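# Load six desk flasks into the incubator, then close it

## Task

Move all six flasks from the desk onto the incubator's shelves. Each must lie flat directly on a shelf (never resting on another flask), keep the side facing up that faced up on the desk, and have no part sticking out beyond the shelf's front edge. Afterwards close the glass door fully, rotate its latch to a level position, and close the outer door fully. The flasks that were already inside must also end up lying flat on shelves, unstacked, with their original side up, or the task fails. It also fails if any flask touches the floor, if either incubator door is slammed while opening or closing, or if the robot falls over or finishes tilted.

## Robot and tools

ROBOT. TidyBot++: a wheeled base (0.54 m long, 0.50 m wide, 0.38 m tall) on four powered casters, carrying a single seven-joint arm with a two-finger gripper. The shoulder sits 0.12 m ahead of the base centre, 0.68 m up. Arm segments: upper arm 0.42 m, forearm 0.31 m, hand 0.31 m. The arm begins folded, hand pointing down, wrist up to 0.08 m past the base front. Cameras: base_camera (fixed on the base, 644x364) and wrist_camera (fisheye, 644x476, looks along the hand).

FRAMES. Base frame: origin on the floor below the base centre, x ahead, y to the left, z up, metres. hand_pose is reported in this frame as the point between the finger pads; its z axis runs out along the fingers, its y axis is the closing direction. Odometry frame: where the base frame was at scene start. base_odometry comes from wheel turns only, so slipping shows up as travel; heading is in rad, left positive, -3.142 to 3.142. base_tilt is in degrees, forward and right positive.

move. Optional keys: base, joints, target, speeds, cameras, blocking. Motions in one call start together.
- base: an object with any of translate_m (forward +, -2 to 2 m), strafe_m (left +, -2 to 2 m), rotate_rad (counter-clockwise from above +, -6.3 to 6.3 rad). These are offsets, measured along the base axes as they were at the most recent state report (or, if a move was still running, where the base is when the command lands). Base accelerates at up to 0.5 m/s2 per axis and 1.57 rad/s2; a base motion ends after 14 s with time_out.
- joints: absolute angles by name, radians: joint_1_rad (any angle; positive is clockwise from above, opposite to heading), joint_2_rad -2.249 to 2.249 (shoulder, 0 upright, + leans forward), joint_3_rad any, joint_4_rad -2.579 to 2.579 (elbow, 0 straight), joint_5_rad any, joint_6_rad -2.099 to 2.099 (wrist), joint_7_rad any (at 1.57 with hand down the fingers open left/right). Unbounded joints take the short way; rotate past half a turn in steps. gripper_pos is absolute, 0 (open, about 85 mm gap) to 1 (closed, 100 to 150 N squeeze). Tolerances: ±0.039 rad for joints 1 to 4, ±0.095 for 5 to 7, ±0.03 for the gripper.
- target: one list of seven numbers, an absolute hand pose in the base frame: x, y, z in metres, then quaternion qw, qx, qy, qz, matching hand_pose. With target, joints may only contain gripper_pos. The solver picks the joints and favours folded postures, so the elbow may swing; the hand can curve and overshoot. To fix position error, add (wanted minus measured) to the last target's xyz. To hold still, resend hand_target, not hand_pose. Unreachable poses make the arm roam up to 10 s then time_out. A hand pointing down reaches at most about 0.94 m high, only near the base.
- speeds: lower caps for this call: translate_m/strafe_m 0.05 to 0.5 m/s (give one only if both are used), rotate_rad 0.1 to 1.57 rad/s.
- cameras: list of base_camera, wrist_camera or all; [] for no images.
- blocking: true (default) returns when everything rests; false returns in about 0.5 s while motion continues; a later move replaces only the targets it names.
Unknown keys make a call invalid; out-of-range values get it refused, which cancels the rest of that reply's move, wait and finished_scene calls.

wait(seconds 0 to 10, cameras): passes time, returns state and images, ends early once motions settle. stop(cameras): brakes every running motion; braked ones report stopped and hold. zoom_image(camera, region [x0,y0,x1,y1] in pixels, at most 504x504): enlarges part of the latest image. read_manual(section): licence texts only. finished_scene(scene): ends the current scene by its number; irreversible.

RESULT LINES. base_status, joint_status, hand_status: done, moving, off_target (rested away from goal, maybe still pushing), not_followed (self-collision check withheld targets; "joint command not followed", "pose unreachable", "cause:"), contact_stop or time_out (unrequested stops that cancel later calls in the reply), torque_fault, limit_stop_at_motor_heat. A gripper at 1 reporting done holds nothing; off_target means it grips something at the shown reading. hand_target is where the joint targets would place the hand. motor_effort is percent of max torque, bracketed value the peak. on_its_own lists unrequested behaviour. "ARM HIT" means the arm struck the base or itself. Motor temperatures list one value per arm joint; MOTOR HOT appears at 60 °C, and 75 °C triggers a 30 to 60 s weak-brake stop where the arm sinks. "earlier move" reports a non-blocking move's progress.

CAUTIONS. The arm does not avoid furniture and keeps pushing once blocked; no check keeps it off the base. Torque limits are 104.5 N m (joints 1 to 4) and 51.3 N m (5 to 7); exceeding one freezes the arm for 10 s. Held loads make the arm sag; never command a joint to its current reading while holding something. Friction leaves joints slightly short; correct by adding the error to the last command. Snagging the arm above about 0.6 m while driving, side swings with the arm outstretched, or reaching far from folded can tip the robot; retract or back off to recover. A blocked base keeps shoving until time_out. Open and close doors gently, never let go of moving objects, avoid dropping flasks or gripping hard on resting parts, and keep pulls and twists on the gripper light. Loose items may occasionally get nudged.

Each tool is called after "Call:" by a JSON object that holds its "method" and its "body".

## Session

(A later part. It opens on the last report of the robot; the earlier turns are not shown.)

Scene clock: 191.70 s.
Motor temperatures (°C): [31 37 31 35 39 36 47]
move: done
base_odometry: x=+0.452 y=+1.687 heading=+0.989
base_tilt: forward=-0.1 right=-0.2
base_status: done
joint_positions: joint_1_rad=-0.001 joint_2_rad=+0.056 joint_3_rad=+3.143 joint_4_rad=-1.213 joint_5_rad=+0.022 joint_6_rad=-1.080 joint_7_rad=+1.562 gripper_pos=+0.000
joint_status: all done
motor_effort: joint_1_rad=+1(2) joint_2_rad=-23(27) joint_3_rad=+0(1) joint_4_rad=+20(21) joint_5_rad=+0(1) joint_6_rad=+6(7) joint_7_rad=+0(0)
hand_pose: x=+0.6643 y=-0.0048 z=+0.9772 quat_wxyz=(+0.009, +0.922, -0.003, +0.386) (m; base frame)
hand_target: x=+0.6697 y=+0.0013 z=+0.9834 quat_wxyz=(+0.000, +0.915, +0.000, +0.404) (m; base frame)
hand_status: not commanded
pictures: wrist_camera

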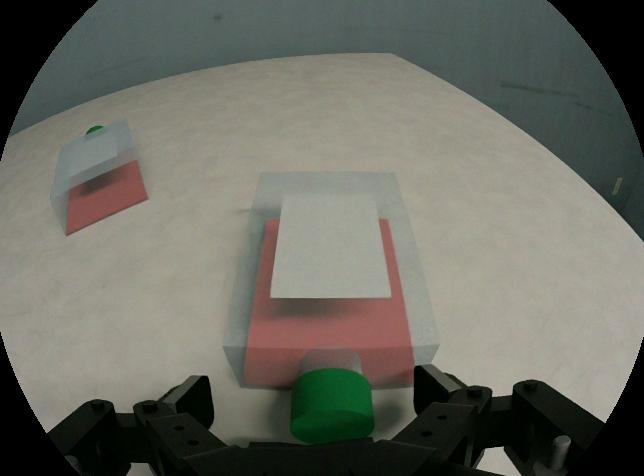

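Call:
{"method": "move", "body": {"base": {"translate_m": -0.012, "strafe_m": -0.009}, "cameras": []}}

Call:
{"method": "move", "body": {"joints": {"gripper_pos": 0.6}, "cameras": ["wrist_camera"]}}

Scene clock: 192.93 s.
Motor temperatures (°C): [31 37 31 35 39 36 47]
move: done
base_odometry: x=+0.453 y=+1.672 heading=+0.990
base_tilt: forward=-0.1 right=-0.2
base_status: done
joint_positions: joint_1_rad=-0.001 joint_2_rad=+0.052 joint_3_rad=+3.143 joint_4_rad=-1.213 joint_5_rad=+0.022 joint_6_rad=-1.080 joint_7_rad=+1.562 gripper_pos=+0.000
joint_status: not commanded
motor_effort: joint_1_rad=+1(4) joint_2_rad=-23(28) joint_3_rad=+0(2) joint_4_rad=+19(20) joint_5_rad=+0(1) joint_6_rad=+6(7) joint_7_rad=+0(0)
hand_pose: x=+0.6632 y=-0.0050 z=+0.9794 quat_wxyz=(+0.010, +0.922, -0.003, +0.388) (m; base frame)
hand_target: x=+0.6697 y=+0.0013 z=+0.9834 quat_wxyz=(+0.000, +0.915, +0.000, +0.404) (m; base frame)
hand_status: not commanded
pictures: none
No camera images: "cameras" was empty.

Scene clock: 193.80 s.
Motor temperatures (°C): [31 37 31 35 39 36 47]
move: done
base_odometry: x=+0.453 y=+1.672 heading=+0.990
base_tilt: forward=-0.1 right=-0.2
base_status: not commanded
joint_positions: joint_1_rad=-0.001 joint_2_rad=+0.052 joint_3_rad=+3.143 joint_4_rad=-1.213 joint_5_rad=+0.022 joint_6_rad=-1.080 joint_7_rad=+1.562 gripper_pos=+0.600
joint_status: all done
motor_effort: joint_1_rad=+1(2) joint_2_rad=-23(23) joint_3_rad=+0(0) joint_4_rad=+19(20) joint_5_rad=+0(1) joint_6_rad=+6(7) joint_7_rad=+0(0)
hand_pose: x=+0.6632 y=-0.0050 z=+0.9794 quat_wxyz=(+0.010, +0.922, -0.003, +0.388) (m; base frame)
hand_target: x=+0.6697 y=+0.0013 z=+0.9834 quat_wxyz=(+0.000, +0.915, +0.000, +0.404) (m; base frame)
hand_status: not commanded
pictures: wrist_camera

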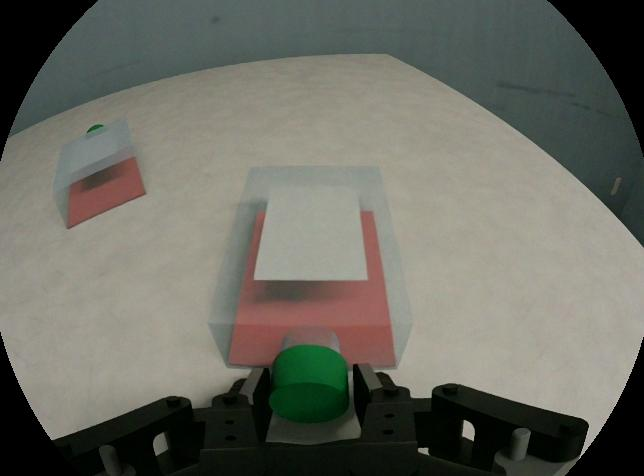

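Good. Close and lift.

Call:
{"method": "move", "body": {"joints": {"gripper_pos": 0.85}, "cameras": []}}

Call:
{"method": "move", "body": {"joints": {"joint_2_rad": 0.044, "joint_4_rad": -1.003, "joint_6_rad": -1.32}}}

Scene clock: 194.63 s.
Motor temperatures (°C): [31 37 31 35 39 36 47]
move: off_target
base_odometry: x=+0.453 y=+1.672 heading=+0.990
base_tilt: forward=-0.1 right=-0.2
base_status: not commanded
joint_positions: joint_1_rad=-0.001 joint_2_rad=+0.052 joint_3_rad=+3.143 joint_4_rad=-1.213 joint_5_rad=+0.022 joint_6_rad=-1.078 joint_7_rad=+1.562 gripper_pos=+0.688
joint_status: gripper_pos off_target (ended at +0.688, target +0.850)
motor_effort: joint_1_rad=+1(2) joint_2_rad=-23(23) joint_3_rad=+0(0) joint_4_rad=+19(20) joint_5_rad=+0(1) joint_6_rad=+6(6) joint_7_rad=+0(0)
hand_pose: x=+0.6637 y=-0.0050 z=+0.9798 quat_wxyz=(+0.010, +0.921, -0.003, +0.389) (m; base frame)
hand_target: x=+0.6697 y=+0.0013 z=+0.9834 quat_wxyz=(+0.000, +0.915, +0.000, +0.404) (m; base frame)
hand_status: not commanded
pictures: none
No camera images: "cameras" was empty.

Scene clock: 195.90 s.
Motor temperatures (°C): [31 37 31 35 39 36 47]
move: done
base_odometry: x=+0.453 y=+1.672 heading=+0.990
base_tilt: forward=-0.1 right=-0.2
base_status: not commanded
joint_positions: joint_1_rad=-0.001 joint_2_rad=+0.052 joint_3_rad=+3.143 joint_4_rad=-1.009 joint_5_rad=+0.022 joint_6_rad=-1.272 joint_7_rad=+1.562 gripper_pos=+0.688
joint_status: all done
motor_effort: joint_1_rad=+1(2) joint_2_rad=-23(26) joint_3_rad=+0(0) joint_4_rad=+19(22) joint_5_rad=+0(1) joint_6_rad=+7(8) joint_7_rad=+0(0)
hand_pose: x=+0.6405 y=-0.0055 z=+1.0403 quat_wxyz=(+0.010, +0.919, -0.005, +0.393) (m; base frame)
hand_target: x=+0.6275 y=+0.0013 z=+1.0369 quat_wxyz=(+0.000, +0.926, +0.000, +0.378) (m; base frame)
hand_status: not commanded
pictures: base_camera, wrist_camera

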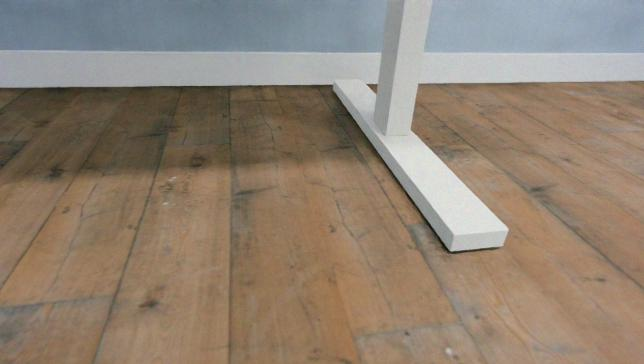

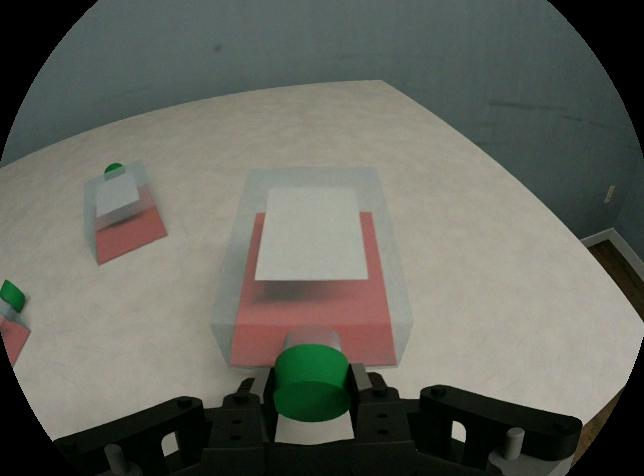

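Call:
{"method": "move", "body": {"base": {"translate_m": -0.7}, "cameras": []}}

Call:
{"method": "move", "body": {"base": {"rotate_rad": -1.372, "translate_m": -0.1}, "speeds": {"rotate_rad": 1.0}, "cameras": []}}

Call:
{"method": "move", "body": {"base": {"translate_m": 0.62, "strafe_m": -0.15}}}

Scene clock: 198.73 s.
Motor temperatures (°C): [31 37 31 35 39 36 47]
move: done
base_odometry: x=+0.069 y=+1.087 heading=+0.990
base_tilt: forward=-0.1 right=-0.2
base_status: done
joint_positions: joint_1_rad=-0.001 joint_2_rad=+0.052 joint_3_rad=+3.143 joint_4_rad=-1.008 joint_5_rad=+0.022 joint_6_rad=-1.279 joint_7_rad=+1.562 gripper_pos=+0.688
joint_status: not commanded
motor_effort: joint_1_rad=+1(3) joint_2_rad=-23(28) joint_3_rad=+0(1) joint_4_rad=+19(20) joint_5_rad=+0(1) joint_6_rad=+7(8) joint_7_rad=+0(0)
hand_pose: x=+0.6391 y=-0.0053 z=+1.0392 quat_wxyz=(+0.009, +0.921, -0.005, +0.390) (m; base frame)
hand_target: x=+0.6275 y=+0.0013 z=+1.0369 quat_wxyz=(+0.000, +0.926, +0.000, +0.378) (m; base frame)
hand_status: not commanded
pictures: none
No camera images: "cameras" was empty.

Scene clock: 201.13 s.
Motor temperatures (°C): [31 37 31 35 39 36 47]
move: done
base_odometry: x=+0.014 y=+1.003 heading=-0.381
base_tilt: forward=-0.1 right=-0.2
base_status: done
joint_positions: joint_1_rad=+0.002 joint_2_rad=+0.052 joint_3_rad=+3.142 joint_4_rad=-1.008 joint_5_rad=+0.022 joint_6_rad=-1.280 joint_7_rad=+1.562 gripper_pos=+0.688
joint_status: not commanded
motor_effort: joint_1_rad=+2(5) joint_2_rad=-23(27) joint_3_rad=+0(3) joint_4_rad=+19(20) joint_5_rad=-1(2) joint_6_rad=+7(8) joint_7_rad=+0(0)
hand_pose: x=+0.6385 y=-0.0065 z=+1.0396 quat_wxyz=(+0.010, +0.921, -0.006, +0.390) (m; base frame)
hand_target: x=+0.6275 y=+0.0013 z=+1.0369 quat_wxyz=(+0.000, +0.926, +0.000, +0.378) (m; base frame)
hand_status: not commanded
pictures: none
No camera images: "cameras" was empty.

Scene clock: 203.53 s.
Motor temperatures (°C): [31 37 31 35 39 36 47]
move: done
base_odometry: x=+0.534 y=+0.633 heading=-0.382
base_tilt: forward=-0.1 right=-0.2
base_status: done
joint_positions: joint_1_rad=+0.002 joint_2_rad=+0.061 joint_3_rad=+3.142 joint_4_rad=-1.007 joint_5_rad=+0.022 joint_6_rad=-1.282 joint_7_rad=+1.562 gripper_pos=+0.688
joint_status: not commanded
motor_effort: joint_1_rad=+2(3) joint_2_rad=-23(28) joint_3_rad=+0(1) joint_4_rad=+19(20) joint_5_rad=+0(1) joint_6_rad=+7(8) joint_7_rad=+0(0)
hand_pose: x=+0.6417 y=-0.0065 z=+1.0347 quat_wxyz=(+0.010, +0.923, -0.006, +0.386) (m; base frame)
hand_target: x=+0.6275 y=+0.0013 z=+1.0369 quat_wxyz=(+0.000, +0.926, +0.000, +0.378) (m; base frame)
hand_status: not commanded
pictures: base_camera, wrist_camera

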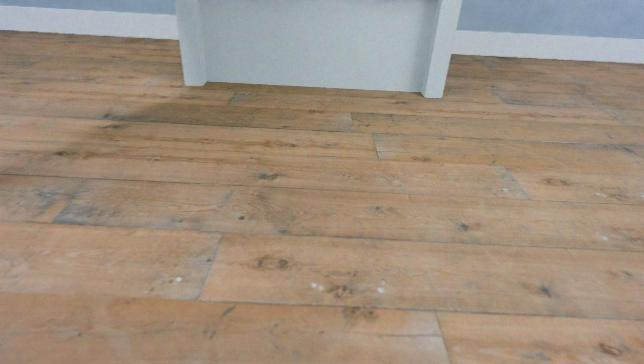

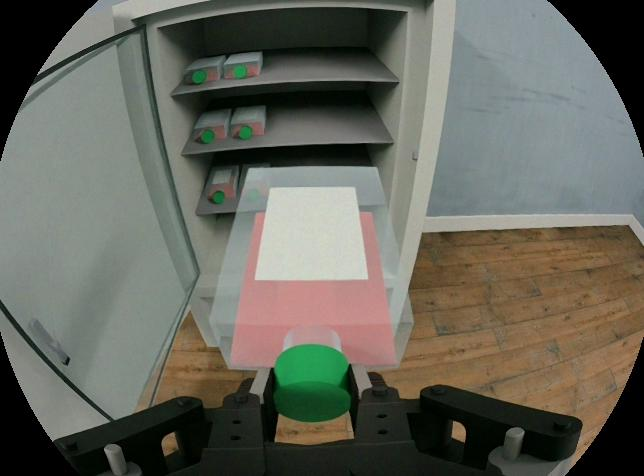

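Call:
{"method": "move", "body": {"base": {"translate_m": 0.4, "strafe_m": -0.14, "rotate_rad": 0.023}}}

Scene clock: 206.33 s.
Motor temperatures (°C): [31 37 31 35 39 36 47]
move: done
base_odometry: x=+0.853 y=+0.354 heading=-0.358
base_tilt: forward=-0.1 right=-0.2
base_status: done
joint_positions: joint_1_rad=-0.002 joint_2_rad=+0.064 joint_3_rad=+3.140 joint_4_rad=-1.006 joint_5_rad=+0.022 joint_6_rad=-1.282 joint_7_rad=+1.562 gripper_pos=+0.688
joint_status: not commanded
motor_effort: joint_1_rad=+2(4) joint_2_rad=-23(29) joint_3_rad=+0(3) joint_4_rad=+19(20) joint_5_rad=-1(1) joint_6_rad=+7(8) joint_7_rad=+0(0)
hand_pose: x=+0.6425 y=-0.0033 z=+1.0337 quat_wxyz=(+0.009, +0.923, -0.003, +0.385) (m; base frame)
hand_target: x=+0.6275 y=+0.0013 z=+1.0369 quat_wxyz=(+0.000, +0.926, +0.000, +0.378) (m; base frame)
hand_status: not commanded
pictures: base_camera, wrist_camera

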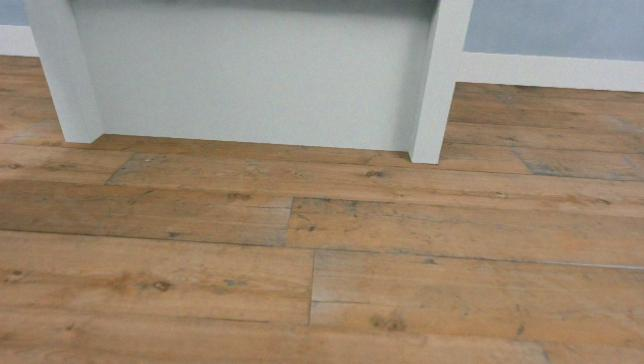

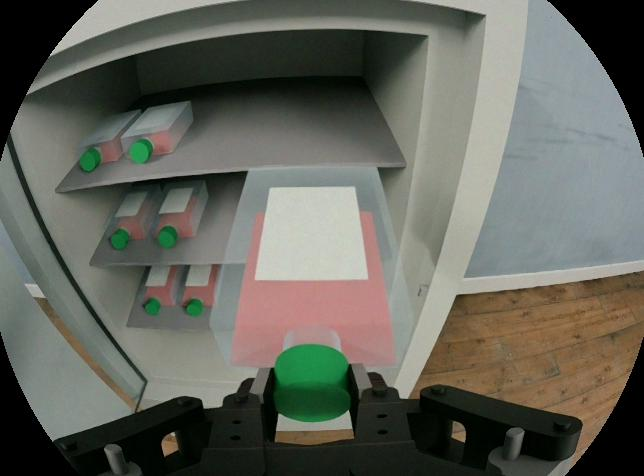

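Call:
{"method": "move", "body": {"base": {"translate_m": 0.365}, "speeds": {"translate_m": 0.25}}}

Scene clock: 209.07 s.
Motor temperatures (°C): [31 37 31 35 39 36 47]
move: done
base_odometry: x=+1.194 y=+0.226 heading=-0.358
base_tilt: forward=-0.1 right=-0.2
base_status: done
joint_positions: joint_1_rad=-0.002 joint_2_rad=-0.024 joint_3_rad=+3.140 joint_4_rad=-0.978 joint_5_rad=+0.022 joint_6_rad=-1.322 joint_7_rad=+1.562 gripper_pos=+0.688
joint_status: not commanded
motor_effort: joint_1_rad=+2(3) joint_2_rad=-4(25) joint_3_rad=+0(1) joint_4_rad=+12(23) joint_5_rad=+0(1) joint_6_rad=+7(20) joint_7_rad=+0(1)
hand_pose: x=+0.6025 y=-0.0035 z=+1.0822 quat_wxyz=(+0.008, +0.908, -0.004, +0.419) (m; base frame)
hand_target: x=+0.6275 y=+0.0013 z=+1.0369 quat_wxyz=(+0.000, +0.926, +0.000, +0.378) (m; base frame)
hand_status: not commanded
pictures: base_camera, wrist_camera

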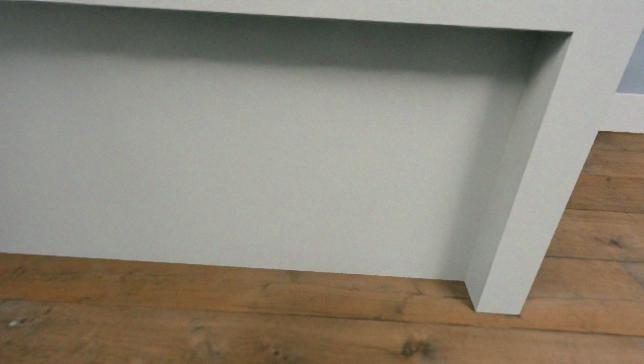

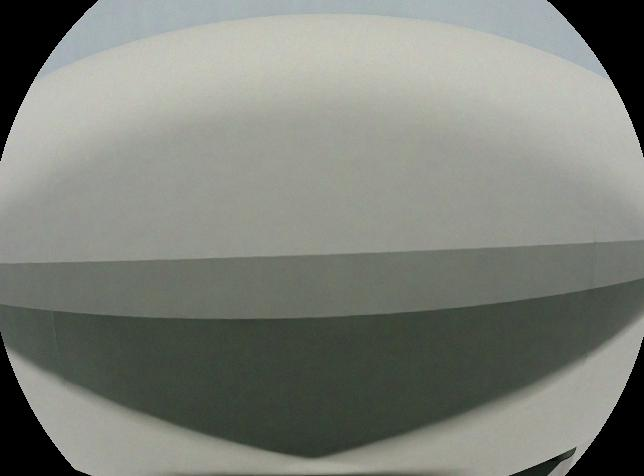

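Call:
{"method": "move", "body": {"base": {"translate_m": -0.1}, "speeds": {"translate_m": 0.25}}}

Scene clock: 210.70 s.
Motor temperatures (°C): [31 37 31 35 39 36 47]
move: done
base_odometry: x=+1.101 y=+0.261 heading=-0.358
base_tilt: forward=-0.1 right=-0.2
base_status: done
joint_positions: joint_1_rad=-0.002 joint_2_rad=+0.047 joint_3_rad=+3.140 joint_4_rad=-1.000 joint_5_rad=+0.022 joint_6_rad=-1.321 joint_7_rad=+1.562 gripper_pos=+0.688
joint_status: not commanded
motor_effort: joint_1_rad=+1(2) joint_2_rad=-22(26) joint_3_rad=+0(1) joint_4_rad=+19(20) joint_5_rad=+0(1) joint_6_rad=+6(9) joint_7_rad=+0(0)
hand_pose: x=+0.6285 y=-0.0034 z=+1.0364 quat_wxyz=(+0.009, +0.926, -0.004, +0.377) (m; base frame)
hand_target: x=+0.6275 y=+0.0013 z=+1.0369 quat_wxyz=(+0.000, +0.926, +0.000, +0.378) (m; base frame)
hand_status: not commanded
pictures: base_camera, wrist_camera

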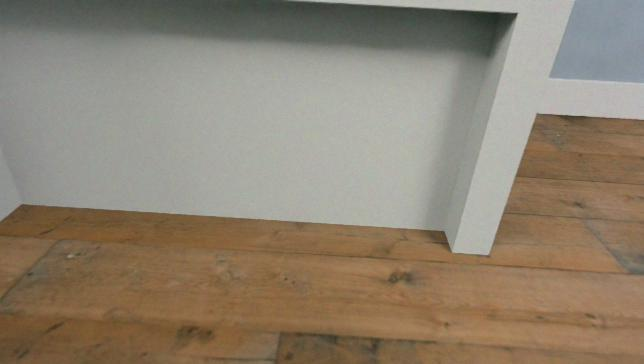

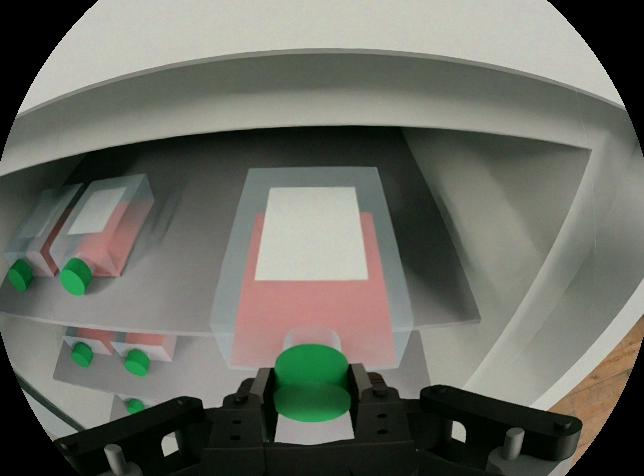

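Call:
{"method": "move", "body": {"joints": {"joint_2_rad": 0.046, "joint_4_rad": -1.165, "joint_6_rad": -1.115}, "cameras": []}}

Call:
{"method": "move", "body": {"base": {"translate_m": 0.06}, "speeds": {"translate_m": 0.1}}}

Scene clock: 212.73 s.
Motor temperatures (°C): [31 37 31 35 39 36 47]
move: done
base_odometry: x=+1.101 y=+0.261 heading=-0.358
base_tilt: forward=-0.1 right=-0.2
base_status: not commanded
joint_positions: joint_1_rad=-0.002 joint_2_rad=+0.049 joint_3_rad=+3.140 joint_4_rad=-1.151 joint_5_rad=+0.022 joint_6_rad=-1.173 joint_7_rad=+1.562 gripper_pos=+0.688
joint_status: all done
motor_effort: joint_1_rad=+2(2) joint_2_rad=-23(26) joint_3_rad=+0(1) joint_4_rad=+19(22) joint_5_rad=+0(1) joint_6_rad=+6(7) joint_7_rad=+0(0)
hand_pose: x=+0.6490 y=-0.0030 z=+0.9923 quat_wxyz=(+0.009, +0.927, -0.002, +0.375) (m; base frame)
hand_target: x=+0.6592 y=+0.0013 z=+0.9994 quat_wxyz=(+0.000, +0.918, +0.000, +0.397) (m; base frame)
hand_status: not commanded
pictures: none
No camera images: "cameras" was empty.

Scene clock: 213.97 s.
Motor temperatures (°C): [31 37 31 35 39 36 47]
move: done
base_odometry: x=+1.157 y=+0.240 heading=-0.358
base_tilt: forward=-0.1 right=-0.2
base_status: done
joint_positions: joint_1_rad=-0.002 joint_2_rad=+0.055 joint_3_rad=+3.140 joint_4_rad=-1.160 joint_5_rad=+0.022 joint_6_rad=-1.162 joint_7_rad=+1.562 gripper_pos=+0.688
joint_status: not commanded
motor_effort: joint_1_rad=+2(2) joint_2_rad=-24(28) joint_3_rad=+0(1) joint_4_rad=+20(26) joint_5_rad=+0(1) joint_6_rad=+7(13) joint_7_rad=+0(1)
hand_pose: x=+0.6521 y=-0.0030 z=+0.9871 quat_wxyz=(+0.009, +0.928, -0.002, +0.373) (m; base frame)
hand_target: x=+0.6592 y=+0.0013 z=+0.9994 quat_wxyz=(+0.000, +0.918, +0.000, +0.397) (m; base frame)
hand_status: not commanded
pictures: base_camera, wrist_camera

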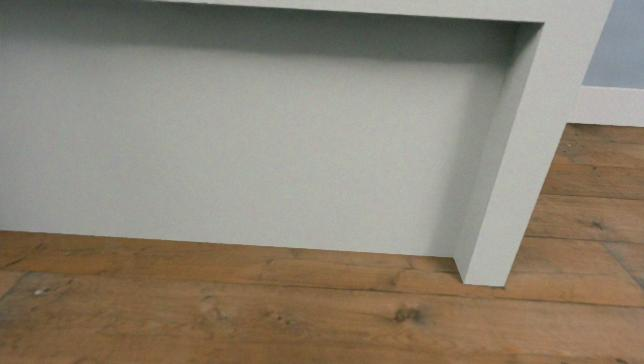

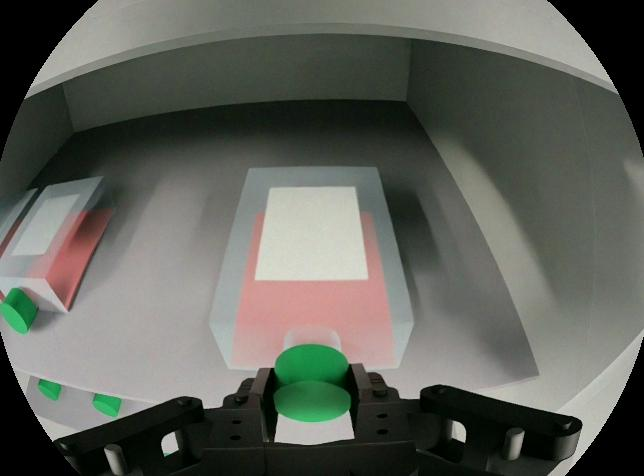

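Call:
{"method": "move", "body": {"base": {"translate_m": 0.035}, "speeds": {"translate_m": 0.06}}}

Scene clock: 215.17 s.
Motor temperatures (°C): [31 37 31 35 39 36 47]
move: done
base_odometry: x=+1.190 y=+0.227 heading=-0.359
base_tilt: forward=-0.1 right=-0.2
base_status: done
joint_positions: joint_1_rad=-0.002 joint_2_rad=+0.021 joint_3_rad=+3.140 joint_4_rad=-1.184 joint_5_rad=+0.022 joint_6_rad=-1.171 joint_7_rad=+1.562 gripper_pos=+0.688
joint_status: not commanded
motor_effort: joint_1_rad=+1(2) joint_2_rad=-15(25) joint_3_rad=+1(1) joint_4_rad=+25(26) joint_5_rad=+1(2) joint_6_rad=+13(16) joint_7_rad=+1(1)
hand_pose: x=+0.6369 y=-0.0031 z=+0.9906 quat_wxyz=(+0.009, +0.928, -0.002, +0.374) (m; base frame)
hand_target: x=+0.6592 y=+0.0013 z=+0.9994 quat_wxyz=(+0.000, +0.918, +0.000, +0.397) (m; base frame)
hand_status: not commanded
pictures: base_camera, wrist_camera

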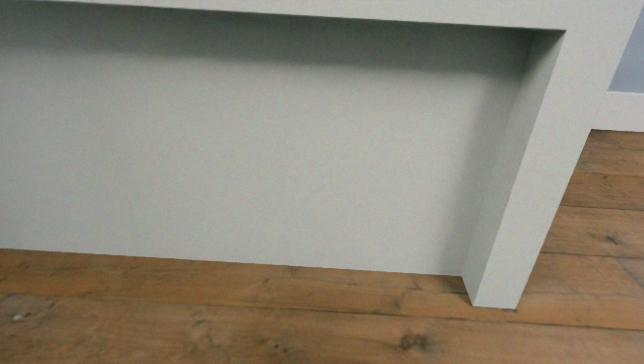

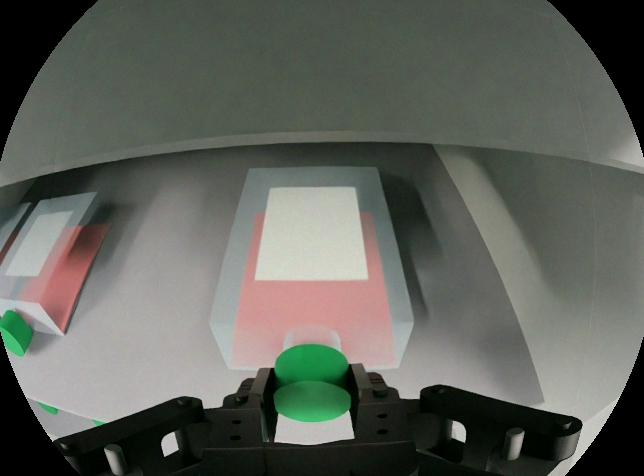

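Call:
{"method": "move", "body": {"base": {"translate_m": -0.012}, "speeds": {"translate_m": 0.1}, "cameras": []}}

Call:
{"method": "move", "body": {"joints": {"joint_2_rad": 0.047, "joint_4_rad": -1.205, "joint_6_rad": -1.065}}}

Scene clock: 216.43 s.
Motor temperatures (°C): [31 37 31 35 39 36 47]
move: done
base_odometry: x=+1.178 y=+0.232 heading=-0.359
base_tilt: forward=-0.1 right=-0.2
base_status: done
joint_positions: joint_1_rad=-0.002 joint_2_rad=+0.043 joint_3_rad=+3.140 joint_4_rad=-1.168 joint_5_rad=+0.022 joint_6_rad=-1.149 joint_7_rad=+1.562 gripper_pos=+0.688
joint_status: not commanded
motor_effort: joint_1_rad=+1(3) joint_2_rad=-21(24) joint_3_rad=+0(2) joint_4_rad=+20(24) joint_5_rad=+0(1) joint_6_rad=+8(13) joint_7_rad=+0(1)
hand_pose: x=+0.6507 y=-0.0030 z=+0.9917 quat_wxyz=(+0.009, +0.925, -0.002, +0.381) (m; base frame)
hand_target: x=+0.6592 y=+0.0013 z=+0.9994 quat_wxyz=(+0.000, +0.918, +0.000, +0.397) (m; base frame)
hand_status: not commanded
pictures: none
No camera images: "cameras" was empty.

Scene clock: 217.13 s.
Motor temperatures (°C): [31 37 31 35 39 36 47]
move: done
base_odometry: x=+1.178 y=+0.232 heading=-0.359
base_tilt: forward=-0.1 right=-0.2
base_status: not commanded
joint_positions: joint_1_rad=-0.002 joint_2_rad=+0.037 joint_3_rad=+3.140 joint_4_rad=-1.188 joint_5_rad=+0.022 joint_6_rad=-1.116 joint_7_rad=+1.562 gripper_pos=+0.688
joint_status: all done
motor_effort: joint_1_rad=+1(2) joint_2_rad=-16(21) joint_3_rad=-1(1) joint_4_rad=+19(21) joint_5_rad=-1(1) joint_6_rad=+8(9) joint_7_rad=+0(0)
hand_pose: x=+0.6536 y=-0.0028 z=+0.9922 quat_wxyz=(+0.009, +0.921, -0.002, +0.390) (m; base frame)
hand_target: x=+0.6659 y=+0.0013 z=+0.9893 quat_wxyz=(+0.000, +0.916, +0.000, +0.401) (m; base frame)
hand_status: not commanded
pictures: base_camera, wrist_camera

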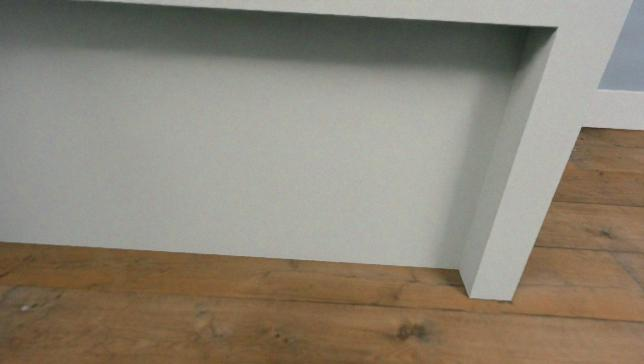

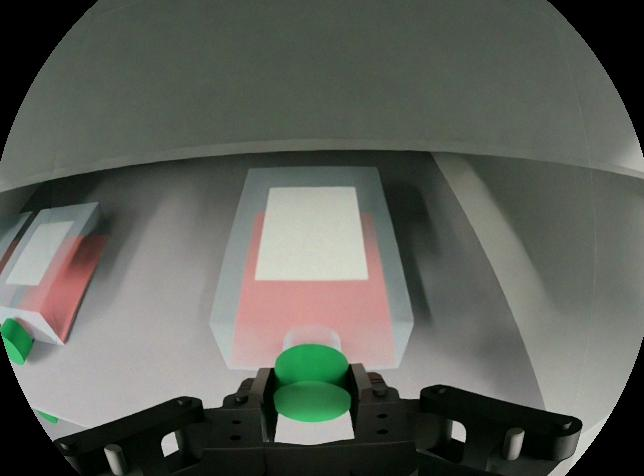

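Call:
{"method": "move", "body": {"joints": {"joint_2_rad": 0.05, "joint_4_rad": -1.235, "joint_6_rad": -1.035}}}

Scene clock: 218.00 s.
Motor temperatures (°C): [31 37 31 35 39 36 47]
move: done
base_odometry: x=+1.178 y=+0.232 heading=-0.359
base_tilt: forward=-0.1 right=-0.2
base_status: not commanded
joint_positions: joint_1_rad=-0.002 joint_2_rad=+0.031 joint_3_rad=+3.140 joint_4_rad=-1.207 joint_5_rad=+0.022 joint_6_rad=-1.086 joint_7_rad=+1.562 gripper_pos=+0.688
joint_status: all done
motor_effort: joint_1_rad=+1(2) joint_2_rad=-14(17) joint_3_rad=+0(1) joint_4_rad=+18(20) joint_5_rad=+0(1) joint_6_rad=+7(9) joint_7_rad=+0(0)
hand_pose: x=+0.6561 y=-0.0027 z=+0.9922 quat_wxyz=(+0.009, +0.918, -0.001, +0.398) (m; base frame)
hand_target: x=+0.6696 y=+0.0013 z=+0.9786 quat_wxyz=(+0.000, +0.917, +0.000, +0.399) (m; base frame)
hand_status: not commanded
pictures: base_camera, wrist_camera

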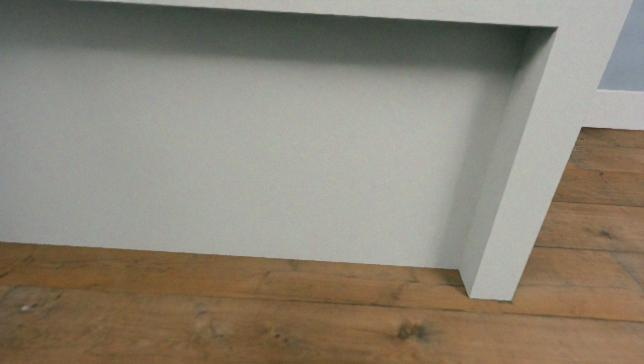

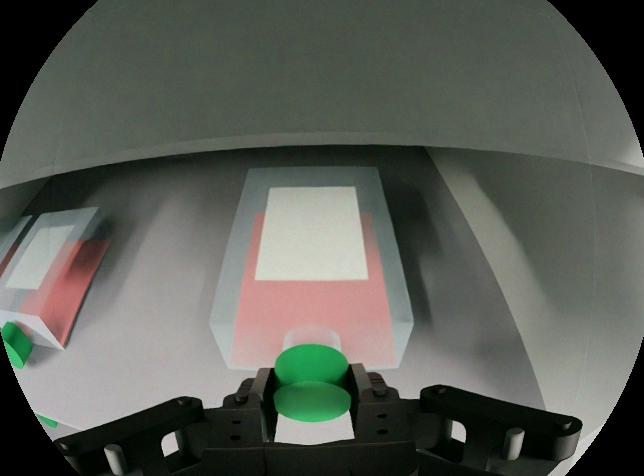

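Call:
{"method": "move", "body": {"joints": {"joint_2_rad": 0.047, "joint_4_rad": -1.21, "joint_6_rad": -1.07}, "cameras": []}}

Call:
{"method": "move", "body": {"joints": {"gripper_pos": 0.5}}}

Scene clock: 219.10 s.
Motor temperatures (°C): [31 37 31 35 39 36 47]
move: done
base_odometry: x=+1.178 y=+0.232 heading=-0.359
base_tilt: forward=-0.1 right=-0.2
base_status: not commanded
joint_positions: joint_1_rad=-0.002 joint_2_rad=+0.031 joint_3_rad=+3.140 joint_4_rad=-1.205 joint_5_rad=+0.022 joint_6_rad=-1.089 joint_7_rad=+1.562 gripper_pos=+0.688
joint_status: all done
motor_effort: joint_1_rad=+2(3) joint_2_rad=-18(18) joint_3_rad=+0(1) joint_4_rad=+19(20) joint_5_rad=+0(1) joint_6_rad=+7(10) joint_7_rad=+0(0)
hand_pose: x=+0.6557 y=-0.0028 z=+0.9925 quat_wxyz=(+0.009, +0.918, -0.001, +0.397) (m; base frame)
hand_target: x=+0.6642 y=+0.0013 z=+0.9855 quat_wxyz=(+0.000, +0.918, +0.000, +0.396) (m; base frame)
hand_status: not commanded
pictures: none
No camera images: "cameras" was empty.

Scene clock: 219.83 s.
Motor temperatures (°C): [31 37 31 35 39 36 47]
move: done
base_odometry: x=+1.178 y=+0.232 heading=-0.359
base_tilt: forward=-0.1 right=-0.2
base_status: not commanded
joint_positions: joint_1_rad=-0.002 joint_2_rad=+0.031 joint_3_rad=+3.140 joint_4_rad=-1.205 joint_5_rad=+0.022 joint_6_rad=-1.089 joint_7_rad=+1.562 gripper_pos=+0.500
joint_status: all done
motor_effort: joint_1_rad=+1(2) joint_2_rad=-18(18) joint_3_rad=+0(0) joint_4_rad=+19(20) joint_5_rad=+0(1) joint_6_rad=+7(8) joint_7_rad=+0(0)
hand_pose: x=+0.6557 y=-0.0028 z=+0.9925 quat_wxyz=(+0.009, +0.918, -0.001, +0.397) (m; base frame)
hand_target: x=+0.6642 y=+0.0013 z=+0.9855 quat_wxyz=(+0.000, +0.918, +0.000, +0.396) (m; base frame)
hand_status: not commanded
pictures: base_camera, wrist_camera

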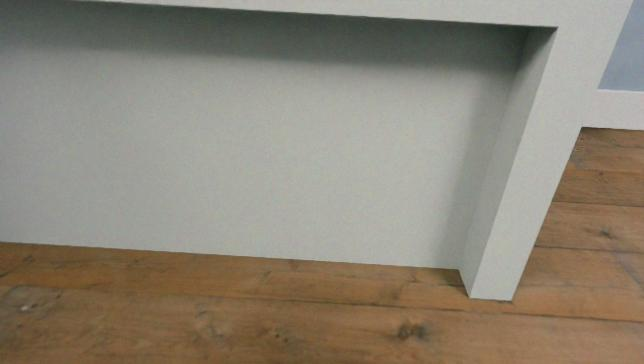

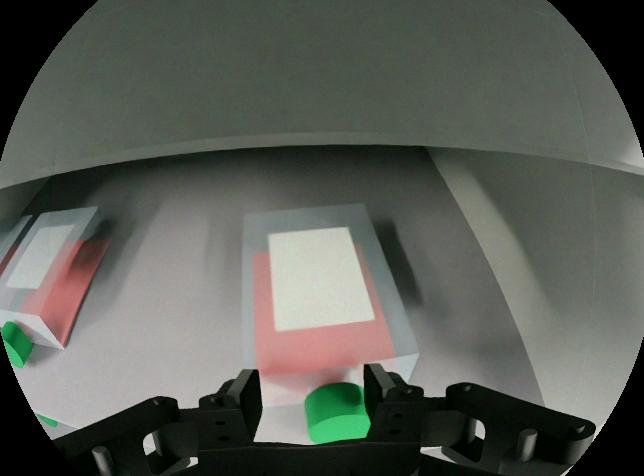

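Call:
{"method": "move", "body": {"base": {"translate_m": -0.15}, "speeds": {"translate_m": 0.1}}}

Scene clock: 222.07 s.
Motor temperatures (°C): [31 37 31 35 39 36 47]
move: done
base_odometry: x=+1.038 y=+0.284 heading=-0.359
base_tilt: forward=-0.1 right=-0.2
base_status: done
joint_positions: joint_1_rad=-0.002 joint_2_rad=+0.045 joint_3_rad=+3.140 joint_4_rad=-1.203 joint_5_rad=+0.022 joint_6_rad=-1.088 joint_7_rad=+1.562 gripper_pos=+0.500
joint_status: not commanded
motor_effort: joint_1_rad=+2(2) joint_2_rad=-23(24) joint_3_rad=+0(1) joint_4_rad=+19(20) joint_5_rad=+0(1) joint_6_rad=+6(7) joint_7_rad=+0(0)
hand_pose: x=+0.6606 y=-0.0027 z=+0.9861 quat_wxyz=(+0.009, +0.920, -0.001, +0.392) (m; base frame)
hand_target: x=+0.6642 y=+0.0013 z=+0.9855 quat_wxyz=(+0.000, +0.918, +0.000, +0.396) (m; base frame)
hand_status: not commanded
pictures: base_camera, wrist_camera

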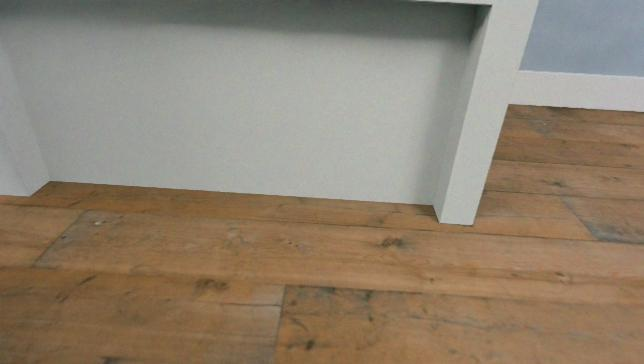

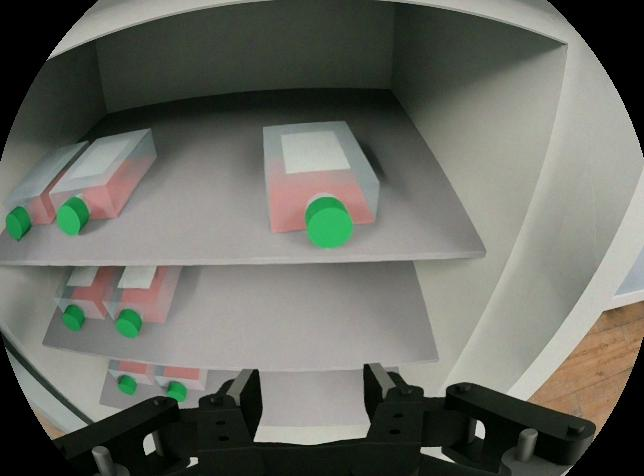

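Call:
{"method": "move", "body": {"base": {"translate_m": -0.05, "strafe_m": -0.012}, "joints": {"joint_1_rad": 0, "joint_2_rad": -0.01, "joint_4_rad": -1.479, "joint_6_rad": -0.58, "gripper_pos": 0.3}}}

Scene clock: 225.53 s.
Motor temperatures (°C): [31 37 31 35 39 36 47]
move: done
base_odometry: x=+0.986 y=+0.291 heading=-0.359
base_tilt: forward=-0.1 right=-0.2
base_status: done
joint_positions: joint_1_rad=-0.002 joint_2_rad=+0.015 joint_3_rad=+3.140 joint_4_rad=-1.458 joint_5_rad=+0.022 joint_6_rad=-0.633 joint_7_rad=+1.562 gripper_pos=+0.300
joint_status: all done
motor_effort: joint_1_rad=+1(3) joint_2_rad=-23(27) joint_3_rad=+0(1) joint_4_rad=+21(22) joint_5_rad=+0(1) joint_6_rad=+8(8) joint_7_rad=+0(0)
hand_pose: x=+0.7058 y=-0.0006 z=+0.9743 quat_wxyz=(+0.007, +0.869, +0.002, +0.495) (m; base frame)
hand_target: x=+0.7039 y=+0.0013 z=+0.9912 quat_wxyz=(+0.000, +0.854, +0.000, +0.520) (m; base frame)
hand_status: not commanded
pictures: base_camera, wrist_camera

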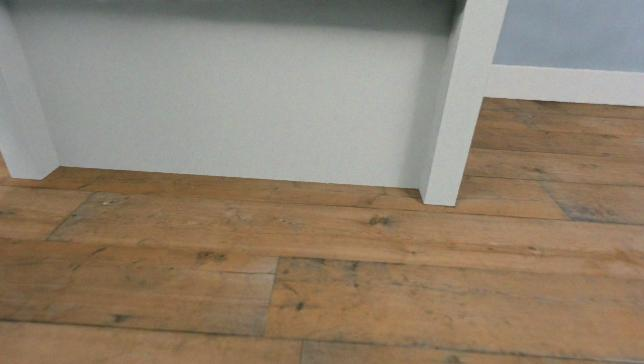

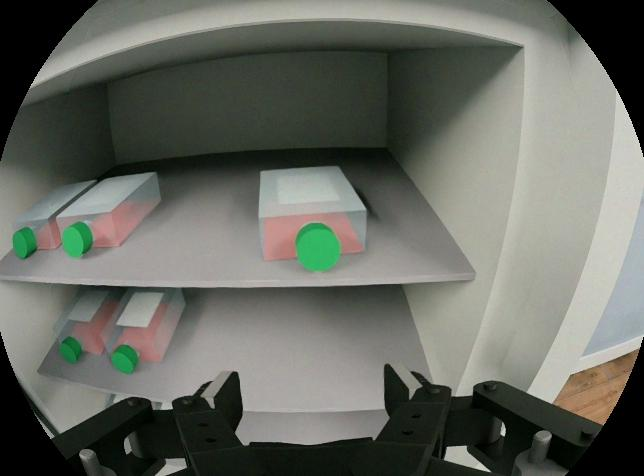

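Call:
{"method": "move", "body": {"base": {"translate_m": 0.12, "strafe_m": -0.003}, "speeds": {"translate_m": 0.12}, "joints": {"joint_2_rad": -0.01, "joint_4_rad": -1.457, "joint_6_rad": -0.60}}}

Scene clock: 227.50 s.
Motor temperatures (°C): [31 37 31 35 39 36 47]
move: done
base_odometry: x=+1.098 y=+0.245 heading=-0.359
base_tilt: forward=-0.1 right=-0.2
base_status: done
joint_positions: joint_1_rad=-0.002 joint_2_rad=+0.005 joint_3_rad=+3.140 joint_4_rad=-1.449 joint_5_rad=+0.022 joint_6_rad=-0.632 joint_7_rad=+1.562 gripper_pos=+0.300
joint_status: all done
motor_effort: joint_1_rad=+2(2) joint_2_rad=-23(27) joint_3_rad=+0(1) joint_4_rad=+21(22) joint_5_rad=+0(1) joint_6_rad=+7(9) joint_7_rad=+0(0)
hand_pose: x=+0.7040 y=-0.0006 z=+0.9859 quat_wxyz=(+0.007, +0.864, +0.002, +0.504) (m; base frame)
hand_target: x=+0.7034 y=+0.0013 z=+0.9987 quat_wxyz=(+0.000, +0.854, +0.000, +0.520) (m; base frame)
hand_status: not commanded
pictures: base_camera, wrist_camera

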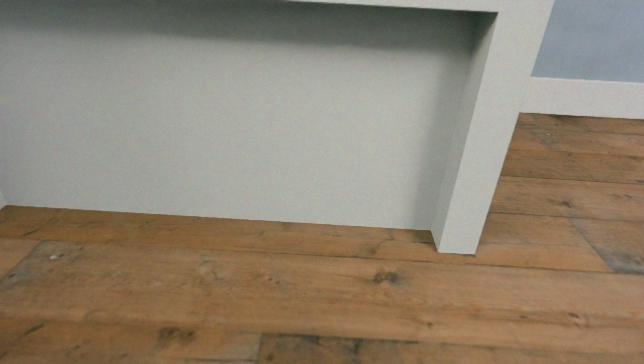

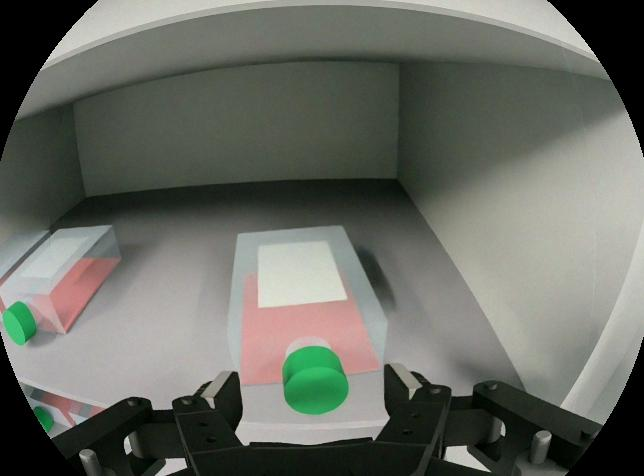

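Call:
{"method": "move", "body": {"base": {"translate_m": 0.01}, "speeds": {"translate_m": 0.1}, "joints": {"gripper_pos": 0.6}, "cameras": ["wrist_camera"]}}

Call:
{"method": "move", "body": {"joints": {"gripper_pos": 0.8}, "cameras": ["wrist_camera"]}}

Scene clock: 228.50 s.
Motor temperatures (°C): [31 37 31 35 39 36 47]
move: done
base_odometry: x=+1.107 y=+0.242 heading=-0.359
base_tilt: forward=-0.1 right=-0.2
base_status: done
joint_positions: joint_1_rad=-0.002 joint_2_rad=+0.003 joint_3_rad=+3.140 joint_4_rad=-1.449 joint_5_rad=+0.022 joint_6_rad=-0.632 joint_7_rad=+1.562 gripper_pos=+0.600
joint_status: all done
motor_effort: joint_1_rad=+2(2) joint_2_rad=-23(28) joint_3_rad=+0(1) joint_4_rad=+20(21) joint_5_rad=+0(1) joint_6_rad=+8(8) joint_7_rad=+0(0)
hand_pose: x=+0.7035 y=-0.0006 z=+0.9870 quat_wxyz=(+0.007, +0.863, +0.002, +0.504) (m; base frame)
hand_target: x=+0.7034 y=+0.0013 z=+0.9987 quat_wxyz=(+0.000, +0.854, +0.000, +0.520) (m; base frame)
hand_status: not commanded
pictures: wrist_camera

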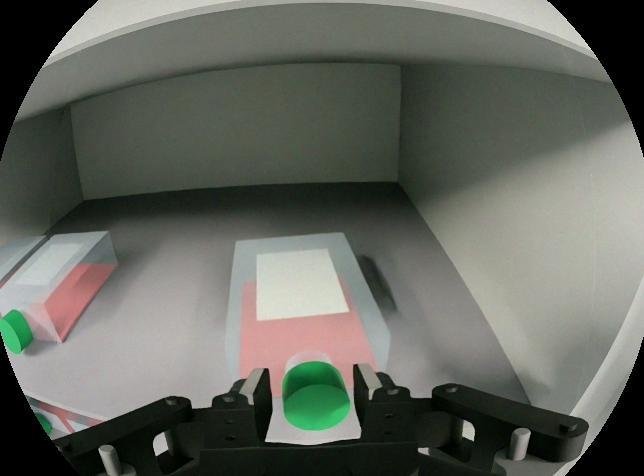

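Scene clock: 229.13 s.
Motor temperatures (°C): [31 37 31 35 39 36 47]
move: done
base_odometry: x=+1.107 y=+0.242 heading=-0.359
base_tilt: forward=-0.1 right=-0.2
base_status: not commanded
joint_positions: joint_1_rad=-0.002 joint_2_rad=+0.003 joint_3_rad=+3.140 joint_4_rad=-1.449 joint_5_rad=+0.022 joint_6_rad=-0.632 joint_7_rad=+1.562 gripper_pos=+0.800
joint_status: all done
motor_effort: joint_1_rad=+2(2) joint_2_rad=-23(23) joint_3_rad=+0(0) joint_4_rad=+20(21) joint_5_rad=+0(1) joint_6_rad=+8(8) joint_7_rad=+0(0)
hand_pose: x=+0.7035 y=-0.0006 z=+0.9870 quat_wxyz=(+0.007, +0.863, +0.002, +0.504) (m; base frame)
hand_target: x=+0.7034 y=+0.0013 z=+0.9987 quat_wxyz=(+0.000, +0.854, +0.000, +0.520) (m; base frame)
hand_status: not commanded
pictures: wrist_camera

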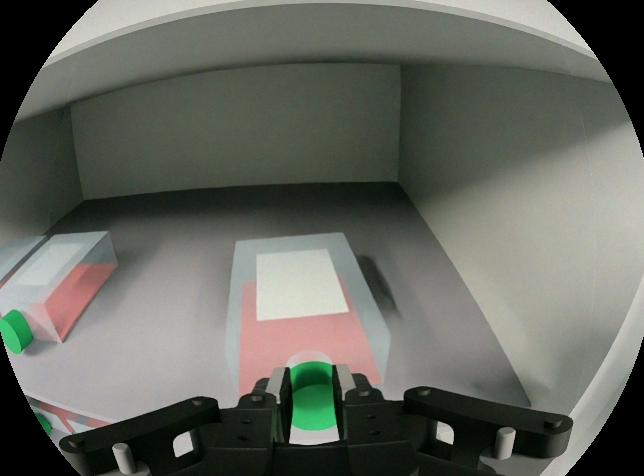

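Call:
{"method": "move", "body": {"joints": {"gripper_pos": 0.55}, "cameras": []}}

Call:
{"method": "move", "body": {"joints": {"joint_2_rad": 0.02, "joint_4_rad": -1.467, "joint_6_rad": -0.56}, "cameras": []}}

Call:
{"method": "move", "body": {"joints": {"gripper_pos": 0.8}, "cameras": ["wrist_camera"]}}

Scene clock: 230.03 s.
Motor temperatures (°C): [31 37 31 35 39 36 47]
move: done
base_odometry: x=+1.107 y=+0.242 heading=-0.359
base_tilt: forward=-0.1 right=-0.2
base_status: not commanded
joint_positions: joint_1_rad=-0.002 joint_2_rad=+0.003 joint_3_rad=+3.140 joint_4_rad=-1.449 joint_5_rad=+0.022 joint_6_rad=-0.632 joint_7_rad=+1.562 gripper_pos=+0.550
joint_status: all done
motor_effort: joint_1_rad=+1(2) joint_2_rad=-22(23) joint_3_rad=+0(0) joint_4_rad=+21(21) joint_5_rad=+0(1) joint_6_rad=+7(8) joint_7_rad=+0(0)
hand_pose: x=+0.7035 y=-0.0006 z=+0.9870 quat_wxyz=(+0.007, +0.863, +0.002, +0.504) (m; base frame)
hand_target: x=+0.7034 y=+0.0013 z=+0.9987 quat_wxyz=(+0.000, +0.854, +0.000, +0.520) (m; base frame)
hand_status: not commanded
pictures: none
No camera images: "cameras" was empty.

Scene clock: 230.67 s.
Motor temperatures (°C): [31 37 31 35 39 36 47]
move: done
base_odometry: x=+1.107 y=+0.242 heading=-0.359
base_tilt: forward=-0.1 right=-0.2
base_status: not commanded
joint_positions: joint_1_rad=-0.002 joint_2_rad=+0.012 joint_3_rad=+3.140 joint_4_rad=-1.450 joint_5_rad=+0.022 joint_6_rad=-0.602 joint_7_rad=+1.562 gripper_pos=+0.550
joint_status: all done
motor_effort: joint_1_rad=+2(2) joint_2_rad=-23(24) joint_3_rad=+0(0) joint_4_rad=+21(22) joint_5_rad=-1(1) joint_6_rad=+7(8) joint_7_rad=+0(0)
hand_pose: x=+0.7110 y=-0.0004 z=+0.9893 quat_wxyz=(+0.007, +0.858, +0.003, +0.513) (m; base frame)
hand_target: x=+0.7173 y=+0.0013 z=+0.9861 quat_wxyz=(+0.000, +0.854, +0.000, +0.520) (m; base frame)
hand_status: not commanded
pictures: none
No camera images: "cameras" was empty.

Scene clock: 231.37 s.
Motor temperatures (°C): [31 37 31 35 39 36 47]
move: done
base_odometry: x=+1.107 y=+0.242 heading=-0.359
base_tilt: forward=-0.1 right=-0.2
base_status: not commanded
joint_positions: joint_1_rad=-0.002 joint_2_rad=+0.012 joint_3_rad=+3.140 joint_4_rad=-1.449 joint_5_rad=+0.022 joint_6_rad=-0.596 joint_7_rad=+1.562 gripper_pos=+0.800
joint_status: all done
motor_effort: joint_1_rad=+1(2) joint_2_rad=-21(23) joint_3_rad=+0(1) joint_4_rad=+19(21) joint_5_rad=-1(1) joint_6_rad=+6(8) joint_7_rad=+0(0)
hand_pose: x=+0.7118 y=-0.0003 z=+0.9911 quat_wxyz=(+0.007, +0.857, +0.003, +0.516) (m; base frame)
hand_target: x=+0.7173 y=+0.0013 z=+0.9861 quat_wxyz=(+0.000, +0.854, +0.000, +0.520) (m; base frame)
hand_status: not commanded
pictures: wrist_camera

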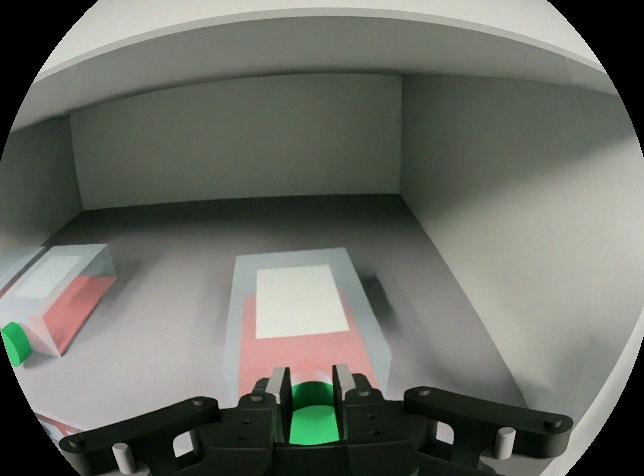

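Call:
{"method": "move", "body": {"joints": {"gripper_pos": 0.45}, "cameras": []}}

Call:
{"method": "move", "body": {"base": {"translate_m": -0.09}, "speeds": {"translate_m": 0.15}, "cameras": []}}

Call:
{"method": "move", "body": {"joints": {"joint_2_rad": 0.01, "joint_4_rad": -1.467, "joint_6_rad": -0.58, "gripper_pos": 1.0}}}

Scene clock: 232.80 s.
Motor temperatures (°C): [31 37 31 35 39 36 47]
move: done
base_odometry: x=+1.107 y=+0.242 heading=-0.359
base_tilt: forward=-0.1 right=-0.2
base_status: not commanded
joint_positions: joint_1_rad=-0.002 joint_2_rad=+0.012 joint_3_rad=+3.140 joint_4_rad=-1.450 joint_5_rad=+0.022 joint_6_rad=-0.596 joint_7_rad=+1.562 gripper_pos=+0.450
joint_status: all done
motor_effort: joint_1_rad=+2(2) joint_2_rad=-23(24) joint_3_rad=+0(1) joint_4_rad=+21(22) joint_5_rad=+0(1) joint_6_rad=+7(8) joint_7_rad=+0(0)
hand_pose: x=+0.7118 y=-0.0003 z=+0.9906 quat_wxyz=(+0.007, +0.857, +0.003, +0.515) (m; base frame)
hand_target: x=+0.7173 y=+0.0013 z=+0.9861 quat_wxyz=(+0.000, +0.854, +0.000, +0.520) (m; base frame)
hand_status: not commanded
pictures: none
No camera images: "cameras" was empty.

Scene clock: 234.00 s.
Motor temperatures (°C): [31 37 31 35 39 36 47]
move: done
base_odometry: x=+1.023 y=+0.273 heading=-0.359
base_tilt: forward=-0.1 right=-0.2
base_status: done
joint_positions: joint_1_rad=-0.002 joint_2_rad=+0.020 joint_3_rad=+3.140 joint_4_rad=-1.450 joint_5_rad=+0.022 joint_6_rad=-0.596 joint_7_rad=+1.562 gripper_pos=+0.450
joint_status: not commanded
motor_effort: joint_1_rad=+2(2) joint_2_rad=-23(27) joint_3_rad=+0(1) joint_4_rad=+21(22) joint_5_rad=-1(1) joint_6_rad=+7(8) joint_7_rad=+0(0)
hand_pose: x=+0.7142 y=-0.0003 z=+0.9858 quat_wxyz=(+0.007, +0.859, +0.003, +0.512) (m; base frame)
hand_target: x=+0.7173 y=+0.0013 z=+0.9861 quat_wxyz=(+0.000, +0.854, +0.000, +0.520) (m; base frame)
hand_status: not commanded
pictures: none
No camera images: "cameras" was empty.

Scene clock: 234.83 s.
Motor temperatures (°C): [31 37 31 35 39 36 47]
move: done
base_odometry: x=+1.023 y=+0.273 heading=-0.359
base_tilt: forward=-0.1 right=-0.2
base_status: not commanded
joint_positions: joint_1_rad=-0.002 joint_2_rad=+0.020 joint_3_rad=+3.140 joint_4_rad=-1.450 joint_5_rad=+0.022 joint_6_rad=-0.596 joint_7_rad=+1.562 gripper_pos=+0.999
joint_status: all done
motor_effort: joint_1_rad=+1(2) joint_2_rad=-23(24) joint_3_rad=+0(0) joint_4_rad=+20(22) joint_5_rad=+0(1) joint_6_rad=+8(8) joint_7_rad=+0(0)
hand_pose: x=+0.7142 y=-0.0003 z=+0.9858 quat_wxyz=(+0.007, +0.859, +0.003, +0.512) (m; base frame)
hand_target: x=+0.7114 y=+0.0013 z=+0.9865 quat_wxyz=(+0.000, +0.857, +0.000, +0.516) (m; base frame)
hand_status: not commanded
pictures: base_camera, wrist_camera

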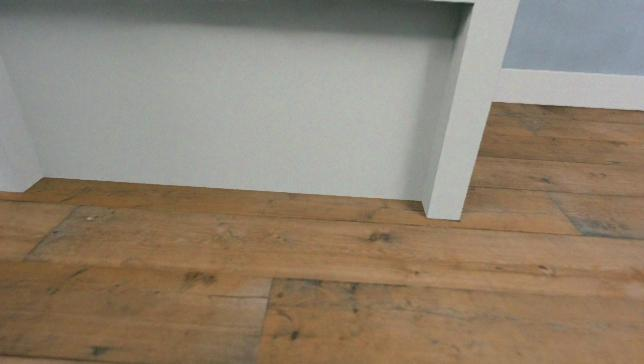

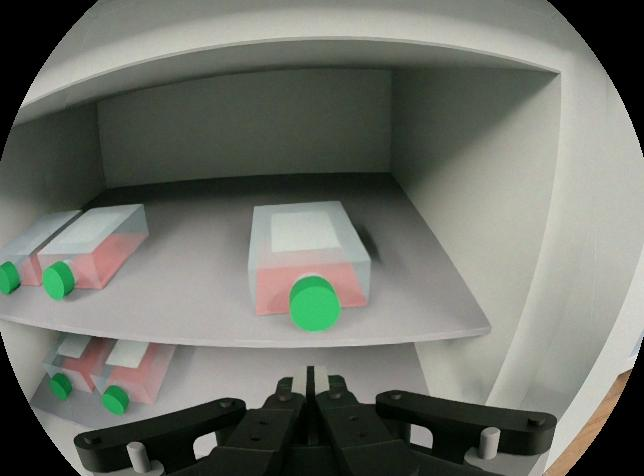

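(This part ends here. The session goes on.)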